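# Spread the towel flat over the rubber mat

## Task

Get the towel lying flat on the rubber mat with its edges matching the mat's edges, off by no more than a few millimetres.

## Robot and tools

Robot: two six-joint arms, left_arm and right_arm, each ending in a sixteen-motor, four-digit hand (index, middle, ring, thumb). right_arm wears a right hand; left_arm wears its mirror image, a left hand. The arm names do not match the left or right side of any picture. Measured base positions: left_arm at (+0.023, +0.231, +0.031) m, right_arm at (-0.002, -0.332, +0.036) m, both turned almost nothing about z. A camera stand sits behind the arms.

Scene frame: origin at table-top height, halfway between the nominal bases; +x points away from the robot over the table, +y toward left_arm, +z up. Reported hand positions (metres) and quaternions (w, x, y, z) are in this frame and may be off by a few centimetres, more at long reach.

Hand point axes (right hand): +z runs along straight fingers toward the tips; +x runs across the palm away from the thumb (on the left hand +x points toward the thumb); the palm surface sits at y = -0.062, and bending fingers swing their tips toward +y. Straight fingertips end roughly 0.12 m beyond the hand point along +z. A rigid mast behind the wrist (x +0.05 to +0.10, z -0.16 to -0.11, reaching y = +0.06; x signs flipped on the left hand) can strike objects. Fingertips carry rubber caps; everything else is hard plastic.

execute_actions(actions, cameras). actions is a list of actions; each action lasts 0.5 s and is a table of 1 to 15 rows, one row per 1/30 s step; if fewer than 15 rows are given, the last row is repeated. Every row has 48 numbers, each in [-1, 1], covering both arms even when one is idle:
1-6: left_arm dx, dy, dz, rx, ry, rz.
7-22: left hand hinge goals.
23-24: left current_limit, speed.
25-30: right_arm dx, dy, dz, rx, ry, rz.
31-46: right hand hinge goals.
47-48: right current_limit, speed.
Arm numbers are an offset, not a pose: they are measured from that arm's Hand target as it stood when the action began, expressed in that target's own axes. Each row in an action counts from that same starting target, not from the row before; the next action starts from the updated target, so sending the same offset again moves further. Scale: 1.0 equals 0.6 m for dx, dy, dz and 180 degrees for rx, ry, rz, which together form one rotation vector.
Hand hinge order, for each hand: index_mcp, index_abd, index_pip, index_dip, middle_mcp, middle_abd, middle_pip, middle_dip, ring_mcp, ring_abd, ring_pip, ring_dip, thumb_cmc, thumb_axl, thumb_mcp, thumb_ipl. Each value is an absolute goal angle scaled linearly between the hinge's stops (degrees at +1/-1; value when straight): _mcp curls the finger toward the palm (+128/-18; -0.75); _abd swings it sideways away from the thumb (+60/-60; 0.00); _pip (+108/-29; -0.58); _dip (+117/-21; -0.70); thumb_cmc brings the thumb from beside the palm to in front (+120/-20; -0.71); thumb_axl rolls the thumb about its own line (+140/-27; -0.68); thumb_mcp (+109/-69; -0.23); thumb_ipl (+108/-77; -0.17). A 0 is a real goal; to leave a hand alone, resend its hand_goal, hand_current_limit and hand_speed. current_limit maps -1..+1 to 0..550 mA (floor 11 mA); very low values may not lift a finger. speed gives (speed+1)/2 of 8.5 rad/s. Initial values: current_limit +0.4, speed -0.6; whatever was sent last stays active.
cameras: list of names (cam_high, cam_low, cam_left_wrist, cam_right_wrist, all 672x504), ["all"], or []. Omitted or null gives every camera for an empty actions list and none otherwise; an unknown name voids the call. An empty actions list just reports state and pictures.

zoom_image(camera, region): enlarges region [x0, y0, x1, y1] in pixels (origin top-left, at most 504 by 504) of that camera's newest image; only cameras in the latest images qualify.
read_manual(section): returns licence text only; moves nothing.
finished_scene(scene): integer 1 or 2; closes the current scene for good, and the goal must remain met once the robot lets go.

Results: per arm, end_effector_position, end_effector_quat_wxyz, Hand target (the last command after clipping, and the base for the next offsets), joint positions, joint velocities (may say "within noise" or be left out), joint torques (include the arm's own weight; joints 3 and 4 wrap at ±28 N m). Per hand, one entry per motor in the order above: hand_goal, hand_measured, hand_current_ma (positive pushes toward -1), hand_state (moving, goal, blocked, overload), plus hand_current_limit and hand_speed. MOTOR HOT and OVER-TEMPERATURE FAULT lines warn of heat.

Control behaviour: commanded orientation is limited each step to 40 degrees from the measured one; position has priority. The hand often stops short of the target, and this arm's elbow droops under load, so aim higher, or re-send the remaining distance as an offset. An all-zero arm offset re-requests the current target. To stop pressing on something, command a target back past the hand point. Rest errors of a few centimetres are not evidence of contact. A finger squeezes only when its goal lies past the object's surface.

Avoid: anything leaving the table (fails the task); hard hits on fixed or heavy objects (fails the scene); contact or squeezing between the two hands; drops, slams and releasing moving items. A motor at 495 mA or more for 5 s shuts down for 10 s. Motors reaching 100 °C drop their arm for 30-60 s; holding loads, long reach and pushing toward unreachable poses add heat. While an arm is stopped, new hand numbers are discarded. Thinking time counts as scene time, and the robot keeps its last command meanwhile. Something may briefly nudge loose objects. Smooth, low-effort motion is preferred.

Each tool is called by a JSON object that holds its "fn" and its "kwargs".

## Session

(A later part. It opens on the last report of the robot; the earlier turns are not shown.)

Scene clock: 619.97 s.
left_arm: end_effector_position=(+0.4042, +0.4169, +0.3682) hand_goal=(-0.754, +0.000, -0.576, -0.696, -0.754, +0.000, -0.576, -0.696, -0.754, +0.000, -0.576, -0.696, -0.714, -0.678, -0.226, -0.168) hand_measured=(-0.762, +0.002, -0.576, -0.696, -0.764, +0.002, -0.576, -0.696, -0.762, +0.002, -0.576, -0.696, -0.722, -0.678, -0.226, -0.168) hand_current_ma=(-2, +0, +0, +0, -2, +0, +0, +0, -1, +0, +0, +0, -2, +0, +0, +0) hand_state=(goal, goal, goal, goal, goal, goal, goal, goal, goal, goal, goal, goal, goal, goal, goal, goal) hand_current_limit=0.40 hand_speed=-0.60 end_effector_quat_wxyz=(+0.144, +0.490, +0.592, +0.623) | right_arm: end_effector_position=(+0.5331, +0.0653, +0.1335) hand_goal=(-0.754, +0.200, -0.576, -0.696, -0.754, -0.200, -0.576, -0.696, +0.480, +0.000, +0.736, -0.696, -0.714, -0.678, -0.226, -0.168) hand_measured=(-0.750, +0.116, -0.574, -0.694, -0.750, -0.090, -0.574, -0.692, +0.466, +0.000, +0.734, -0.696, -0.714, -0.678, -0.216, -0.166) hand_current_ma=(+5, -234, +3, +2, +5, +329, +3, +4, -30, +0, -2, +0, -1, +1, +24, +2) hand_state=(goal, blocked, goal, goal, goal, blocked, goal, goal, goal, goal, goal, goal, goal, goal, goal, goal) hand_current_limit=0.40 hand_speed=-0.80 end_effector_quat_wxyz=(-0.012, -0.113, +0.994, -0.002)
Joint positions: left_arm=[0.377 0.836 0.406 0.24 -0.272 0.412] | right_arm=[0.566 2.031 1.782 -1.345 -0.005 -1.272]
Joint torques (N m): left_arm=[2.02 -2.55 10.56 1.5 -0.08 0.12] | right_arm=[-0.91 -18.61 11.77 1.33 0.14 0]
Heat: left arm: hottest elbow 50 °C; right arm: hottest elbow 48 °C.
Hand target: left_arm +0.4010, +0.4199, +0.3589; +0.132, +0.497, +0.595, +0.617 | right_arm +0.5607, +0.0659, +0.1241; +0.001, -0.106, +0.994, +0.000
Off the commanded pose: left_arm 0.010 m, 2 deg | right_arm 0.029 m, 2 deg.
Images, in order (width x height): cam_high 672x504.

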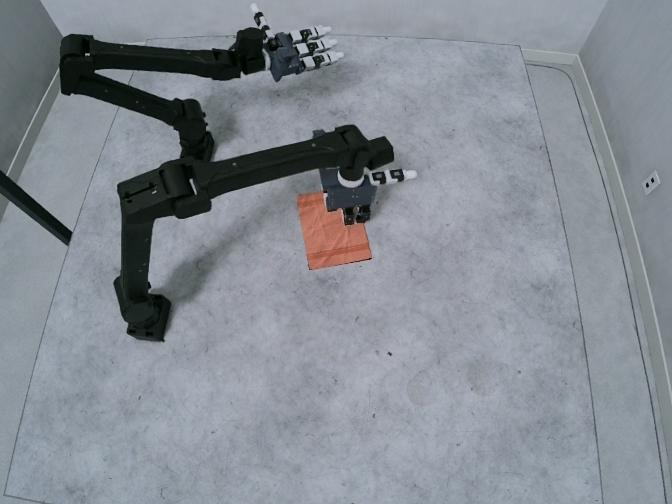

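{"fn": "execute_actions", "kwargs": {"actions": [[[0,0,0,0,0,0,-0.754,0,-0.576,-0.696,-0.754,0,-0.576,-0.696,-0.754,0,-0.576,-0.696,-0.714,-0.678,-0.226,-0.168,0.4,-0.6,0.0537,0.0088,0,0,0,0,-0.754,0.2,-0.576,-0.696,-0.754,-0.2,-0.576,-0.696,0.48,0,0.737,-0.696,-0.714,-0.678,-0.226,-0.168,0.4,-0.8]]], "cameras": ["cam_high"]}}

{"fn": "zoom_image", "kwargs": {"camera": "cam_high", "region": [340, 230, 390, 270]}}

Scene clock: 631.70 s.
left_arm: end_effector_position=(+0.4042, +0.4169, +0.3682) hand_goal=(-0.754, +0.000, -0.576, -0.696, -0.754, +0.000, -0.576, -0.696, -0.754, +0.000, -0.576, -0.696, -0.714, -0.678, -0.226, -0.168) hand_measured=(-0.762, +0.002, -0.576, -0.696, -0.764, +0.002, -0.576, -0.696, -0.762, +0.002, -0.576, -0.696, -0.722, -0.678, -0.226, -0.168) hand_current_ma=(-2, +0, +0, +0, -2, +0, +0, +0, -1, +0, +0, +0, -2, +0, +0, +0) hand_state=(goal, goal, goal, goal, goal, goal, goal, goal, goal, goal, goal, goal, goal, goal, goal, goal) hand_current_limit=0.40 hand_speed=-0.60 end_effector_quat_wxyz=(+0.144, +0.490, +0.592, +0.623) | right_arm: end_effector_position=(+0.5292, +0.0629, +0.1339) hand_goal=(-0.754, +0.200, -0.576, -0.696, -0.754, -0.200, -0.576, -0.696, +0.480, +0.000, +0.736, -0.696, -0.714, -0.678, -0.226, -0.168) hand_measured=(-0.750, +0.116, -0.574, -0.694, -0.750, -0.090, -0.574, -0.692, +0.466, +0.000, +0.734, -0.696, -0.714, -0.678, -0.216, -0.166) hand_current_ma=(+7, -234, +3, +2, +7, +329, +3, +4, -30, +0, -2, +0, -1, +1, +24, +2) hand_state=(goal, blocked, goal, goal, goal, blocked, goal, goal, goal, goal, goal, goal, goal, goal, goal, goal) hand_current_limit=0.40 hand_speed=-0.80 end_effector_quat_wxyz=(+0.001, -0.110, +0.994, +0.003)
Joint positions: left_arm=[0.377 0.836 0.406 0.24 -0.272 0.412] | right_arm=[0.567 2 1.73 -1.297 -0.005 -1.264]
Joint torques (N m): left_arm=[1.44 -2.73 10.54 1.46 -0.07 0.14] | right_arm=[0.97 -22.07 6.74 1.14 0.13 0.18]
Heat: left arm: hottest elbow 50 °C; right arm: hottest elbow 48 °C.
Hand target: left_arm +0.4010, +0.4199, +0.3589; +0.132, +0.497, +0.595, +0.617 | right_arm +0.5280, +0.0643, +0.1240; +0.001, -0.106, +0.994, +0.000
Off the commanded pose: left_arm 0.010 m, 2 deg | right_arm 0.010 m, 1 deg.
Images, in order (width x height): cam_high 672x504.

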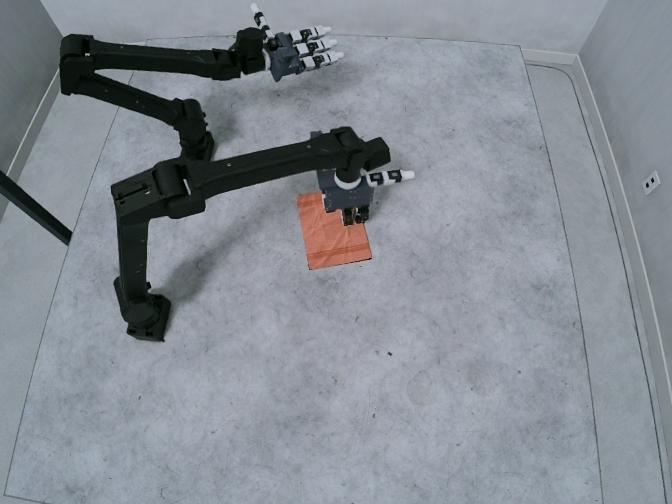

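Scaled by 10.080.

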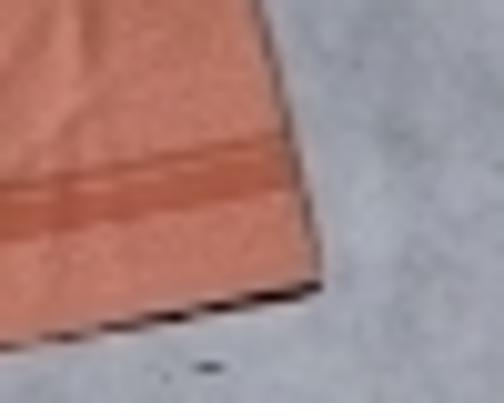

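{"fn": "execute_actions", "kwargs": {"actions": [[[0,0,0,0,0,0,-0.754,0,-0.576,-0.696,-0.754,0,-0.576,-0.696,-0.754,0,-0.576,-0.696,-0.714,-0.678,-0.226,-0.168,0.4,-0.6,-0.0652,0.0263,-0.083,-0.0116,-0.0255,0,-0.754,0.2,-0.576,-0.696,-0.754,-0.2,-0.576,-0.696,0.48,0,0.737,-0.696,-0.714,-0.678,-0.226,-0.168,0.4,-0.8]],[[0,0,0,0,0,0,-0.754,0,-0.576,-0.696,-0.754,0,-0.576,-0.696,-0.754,0,-0.576,-0.696,-0.714,-0.678,-0.226,-0.168,0.4,-0.6,0,0.03,-0.08,0.0116,0.0255,0,-0.754,0.2,-0.576,-0.696,-0.754,-0.2,-0.576,-0.696,0.48,0,0.737,-0.696,-0.714,-0.678,-0.226,-0.168,0.4,-0.8]],[[0,0,0,0,0,0,-0.754,0,-0.576,-0.696,-0.754,0,-0.576,-0.696,-0.754,0,-0.576,-0.696,-0.714,-0.678,-0.226,-0.168,0.4,-0.6,0.06,0.2,0,0,0,0,-0.754,0.05,-0.576,-0.696,-0.754,-0.05,-0.576,-0.696,0.48,0,0.737,-0.696,-0.714,-0.678,-0.226,-0.168,0.4,-0.8]]], "cameras": ["cam_high"]}}

{"fn": "zoom_image", "kwargs": {"camera": "cam_high", "region": [255, 170, 395, 310]}}

{"fn": "zoom_image", "kwargs": {"camera": "cam_high", "region": [285, 180, 335, 220]}}

{"fn": "zoom_image", "kwargs": {"camera": "cam_high", "region": [330, 170, 380, 210]}}

{"fn": "zoom_image", "kwargs": {"camera": "cam_high", "region": [295, 235, 345, 275]}}

{"fn": "zoom_image", "kwargs": {"camera": "cam_high", "region": [340, 230, 390, 270]}}

Scene clock: 645.57 s.
left_arm: end_effector_position=(+0.4042, +0.4169, +0.3682) hand_goal=(-0.754, +0.000, -0.576, -0.696, -0.754, +0.000, -0.576, -0.696, -0.754, +0.000, -0.576, -0.696, -0.714, -0.678, -0.226, -0.168) hand_measured=(-0.762, +0.002, -0.576, -0.696, -0.764, +0.002, -0.576, -0.696, -0.762, +0.002, -0.576, -0.696, -0.722, -0.678, -0.226, -0.168) hand_current_ma=(-2, +0, +0, +0, -2, +0, +0, +0, -1, +0, +0, +0, -2, +0, +0, +0) hand_state=(goal, goal, goal, goal, goal, goal, goal, goal, goal, goal, goal, goal, goal, goal, goal, goal) hand_current_limit=0.40 hand_speed=-0.60 end_effector_quat_wxyz=(+0.144, +0.490, +0.592, +0.623) | right_arm: end_effector_position=(+0.4853, +0.2003, +0.2030) hand_goal=(-0.754, +0.050, -0.576, -0.696, -0.754, -0.050, -0.576, -0.696, +0.480, +0.000, +0.736, -0.696, -0.714, -0.678, -0.226, -0.168) hand_measured=(-0.752, +0.052, -0.574, -0.694, -0.752, -0.052, -0.574, -0.692, +0.466, +0.000, +0.734, -0.696, -0.714, -0.678, -0.216, -0.166) hand_current_ma=(+2, +2, +2, +2, +2, -3, +2, +4, -30, +0, -2, +0, +0, +1, +24, +2) hand_state=(goal, goal, goal, goal, goal, goal, goal, goal, goal, goal, goal, goal, goal, goal, goal, goal) hand_current_limit=0.40 hand_speed=-0.80 end_effector_quat_wxyz=(-0.016, -0.108, +0.994, -0.010)
Joint positions: left_arm=[0.377 0.836 0.406 0.24 -0.272 0.412] | right_arm=[0.784 2.142 2.153 -1.619 -0.002 -1.044]
Joint torques (N m): left_arm=[2.02 -2.96 10.52 1.52 -0.07 0.14] | right_arm=[0.91 -24.35 12.44 0.06 -0.02 0.13]
Heat: left arm: hottest elbow 50 °C; right arm: hottest elbow 47 °C.
Hand target: left_arm +0.4010, +0.4199, +0.3589; +0.132, +0.497, +0.595, +0.617 | right_arm +0.4951, +0.2127, +0.2224; +0.001, -0.106, +0.994, +0.000
Off the commanded pose: left_arm 0.010 m, 2 deg | right_arm 0.025 m, 2 deg.
Images, in order (width x height): cam_high 672x504.

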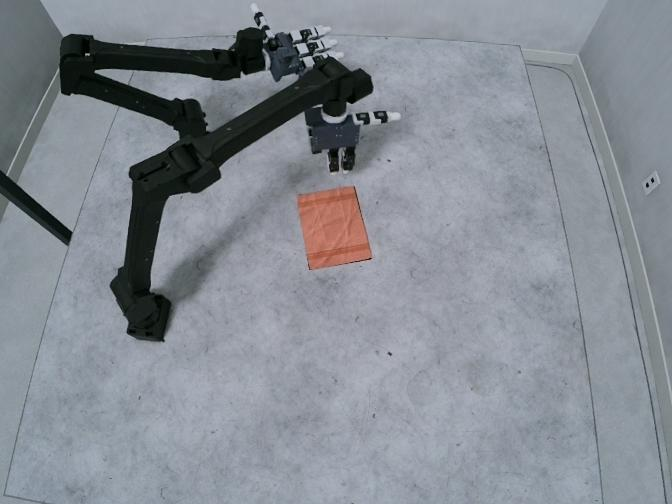

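Scaled by 3.600.

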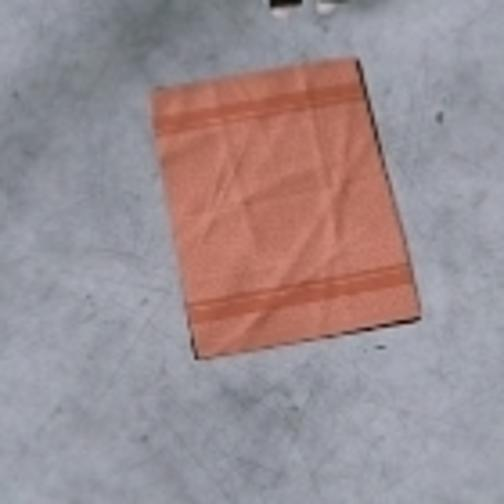

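Scaled by 10.080.

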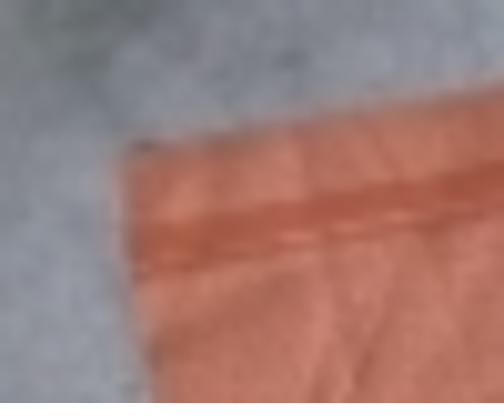

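Scaled by 10.080.

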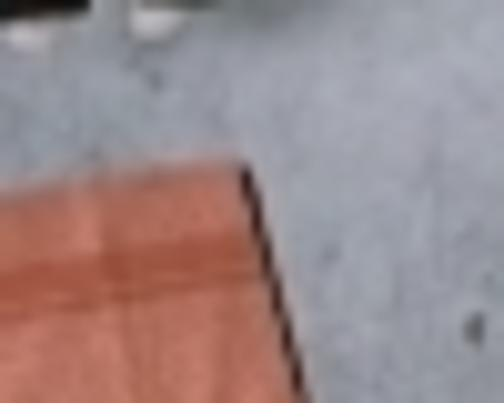

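Scaled by 10.080.

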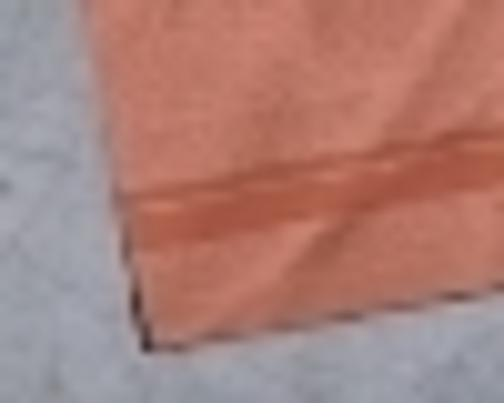

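Scaled by 10.080.

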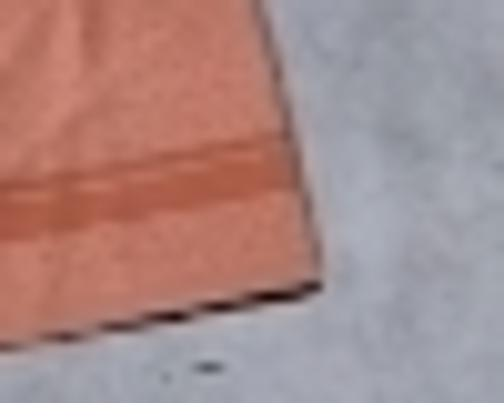

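{"fn": "execute_actions", "kwargs": {"actions": [[[0,0,0,0,0,0,-0.754,0,-0.576,-0.696,-0.754,0,-0.576,-0.696,-0.754,0,-0.576,-0.696,-0.714,-0.678,-0.226,-0.168,0.4,-0.6,0.15,-0.05,-0.1,0,0,0,-0.754,0.05,-0.576,-0.696,-0.754,-0.05,-0.576,-0.696,0.48,0,0.737,-0.696,-0.714,-0.678,-0.226,-0.168,0.4,-0.8]]], "cameras": ["cam_high", "cam_low", "cam_right_wrist"]}}

{"fn": "zoom_image", "kwargs": {"camera": "cam_low", "region": [220, 260, 310, 295]}}

{"fn": "zoom_image", "kwargs": {"camera": "cam_high", "region": [285, 175, 385, 275]}}

Scene clock: 651.03 s.
left_arm: end_effector_position=(+0.4042, +0.4169, +0.3682) hand_goal=(-0.754, +0.000, -0.576, -0.696, -0.754, +0.000, -0.576, -0.696, -0.754, +0.000, -0.576, -0.696, -0.714, -0.678, -0.226, -0.168) hand_measured=(-0.762, +0.002, -0.576, -0.696, -0.764, +0.002, -0.576, -0.696, -0.762, +0.002, -0.576, -0.696, -0.722, -0.678, -0.226, -0.168) hand_current_ma=(-2, +0, +0, +0, -2, +0, +0, +0, -1, +0, +0, +0, -2, +0, +0, +0) hand_state=(goal, goal, goal, goal, goal, goal, goal, goal, goal, goal, goal, goal, goal, goal, goal, goal) hand_current_limit=0.40 hand_speed=-0.60 end_effector_quat_wxyz=(+0.144, +0.490, +0.592, +0.623) | right_arm: end_effector_position=(+0.4136, +0.1622, +0.2880) hand_goal=(-0.754, +0.050, -0.576, -0.696, -0.754, -0.050, -0.576, -0.696, +0.480, +0.000, +0.736, -0.696, -0.714, -0.678, -0.226, -0.168) hand_measured=(-0.752, +0.050, -0.574, -0.694, -0.752, -0.052, -0.574, -0.692, +0.466, +0.000, +0.734, -0.696, -0.714, -0.678, -0.216, -0.166) hand_current_ma=(+3, +1, +2, +2, +3, -2, +2, +4, -30, +0, -2, +0, +1, +1, +23, +2) hand_state=(goal, goal, goal, goal, goal, goal, goal, goal, goal, goal, goal, goal, goal, goal, goal, goal) hand_current_limit=0.40 hand_speed=-0.80 end_effector_quat_wxyz=(+0.003, -0.109, +0.994, +0.003)
Joint positions: left_arm=[0.377 0.836 0.406 0.24 -0.272 0.412] | right_arm=[0.82 1.861 1.925 -1.627 -0.001 -1.01]
Joint torques (N m): left_arm=[1.85 -2.9 10.54 1.52 -0.07 0.15] | right_arm=[0.85 -20.07 7.98 0.58 0 0.14]
Heat: left arm: hottest elbow 50 °C; right arm: hottest elbow 47 °C.
Hand target: left_arm +0.4010, +0.4199, +0.3589; +0.132, +0.497, +0.595, +0.617 | right_arm +0.4134, +0.1644, +0.2822; +0.001, -0.106, +0.994, +0.000
Off the commanded pose: left_arm 0.010 m, 2 deg | right_arm 0.006 m, 1 deg.
camera_calibration:
cam_right_wrist: T_world_to_cam=[[0.623953, 0.779636, 0.0533845, -0.373795], [0.438466, -0.40582, 0.801909, -0.414071], [0.646862, -0.476947, -0.595056, 0.104301], [0, 0, 0, 1]] pos_world=[0.347318, 0.173132, 0.414068]
Images, in order (width x height): cam_high 672x504, cam_low 672x504, cam_right_wrist 672x504.

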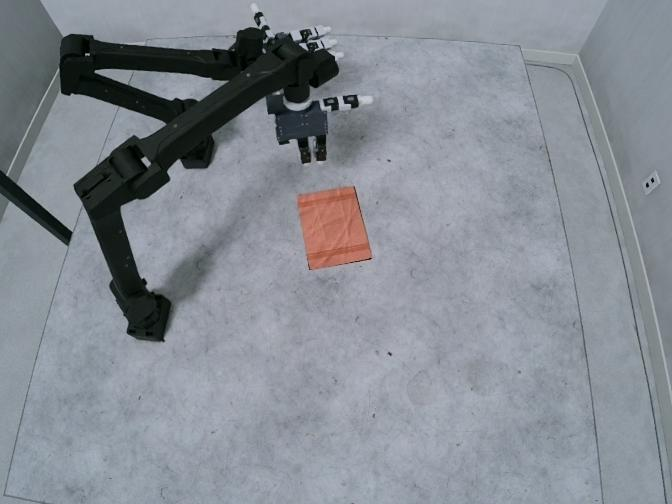

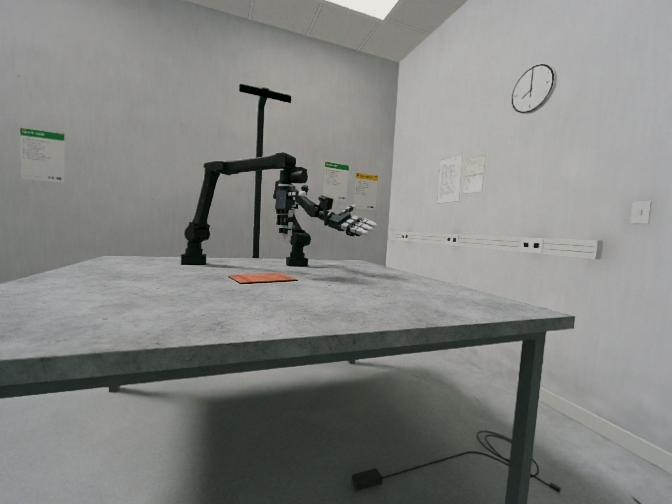

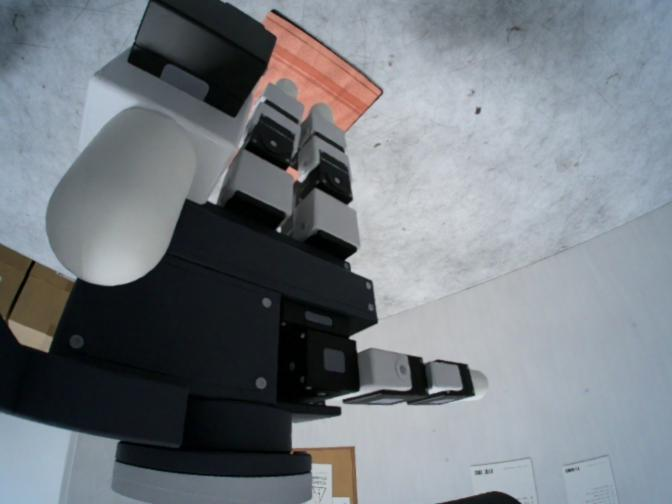

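Scaled by 5.600.

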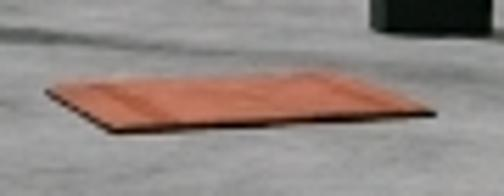

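Scaled by 5.040.

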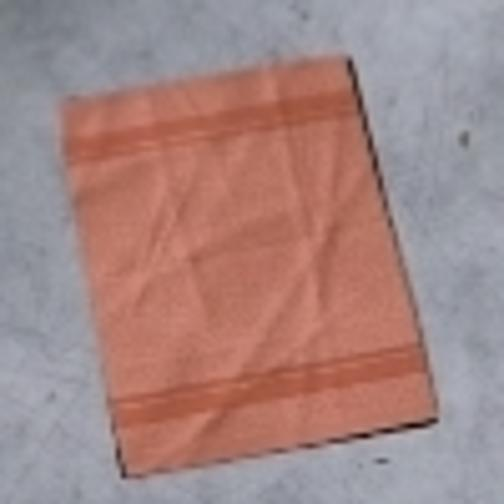

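{"fn": "finished_scene", "kwargs": {"scene": 2}}

The scene is finished: the task was done.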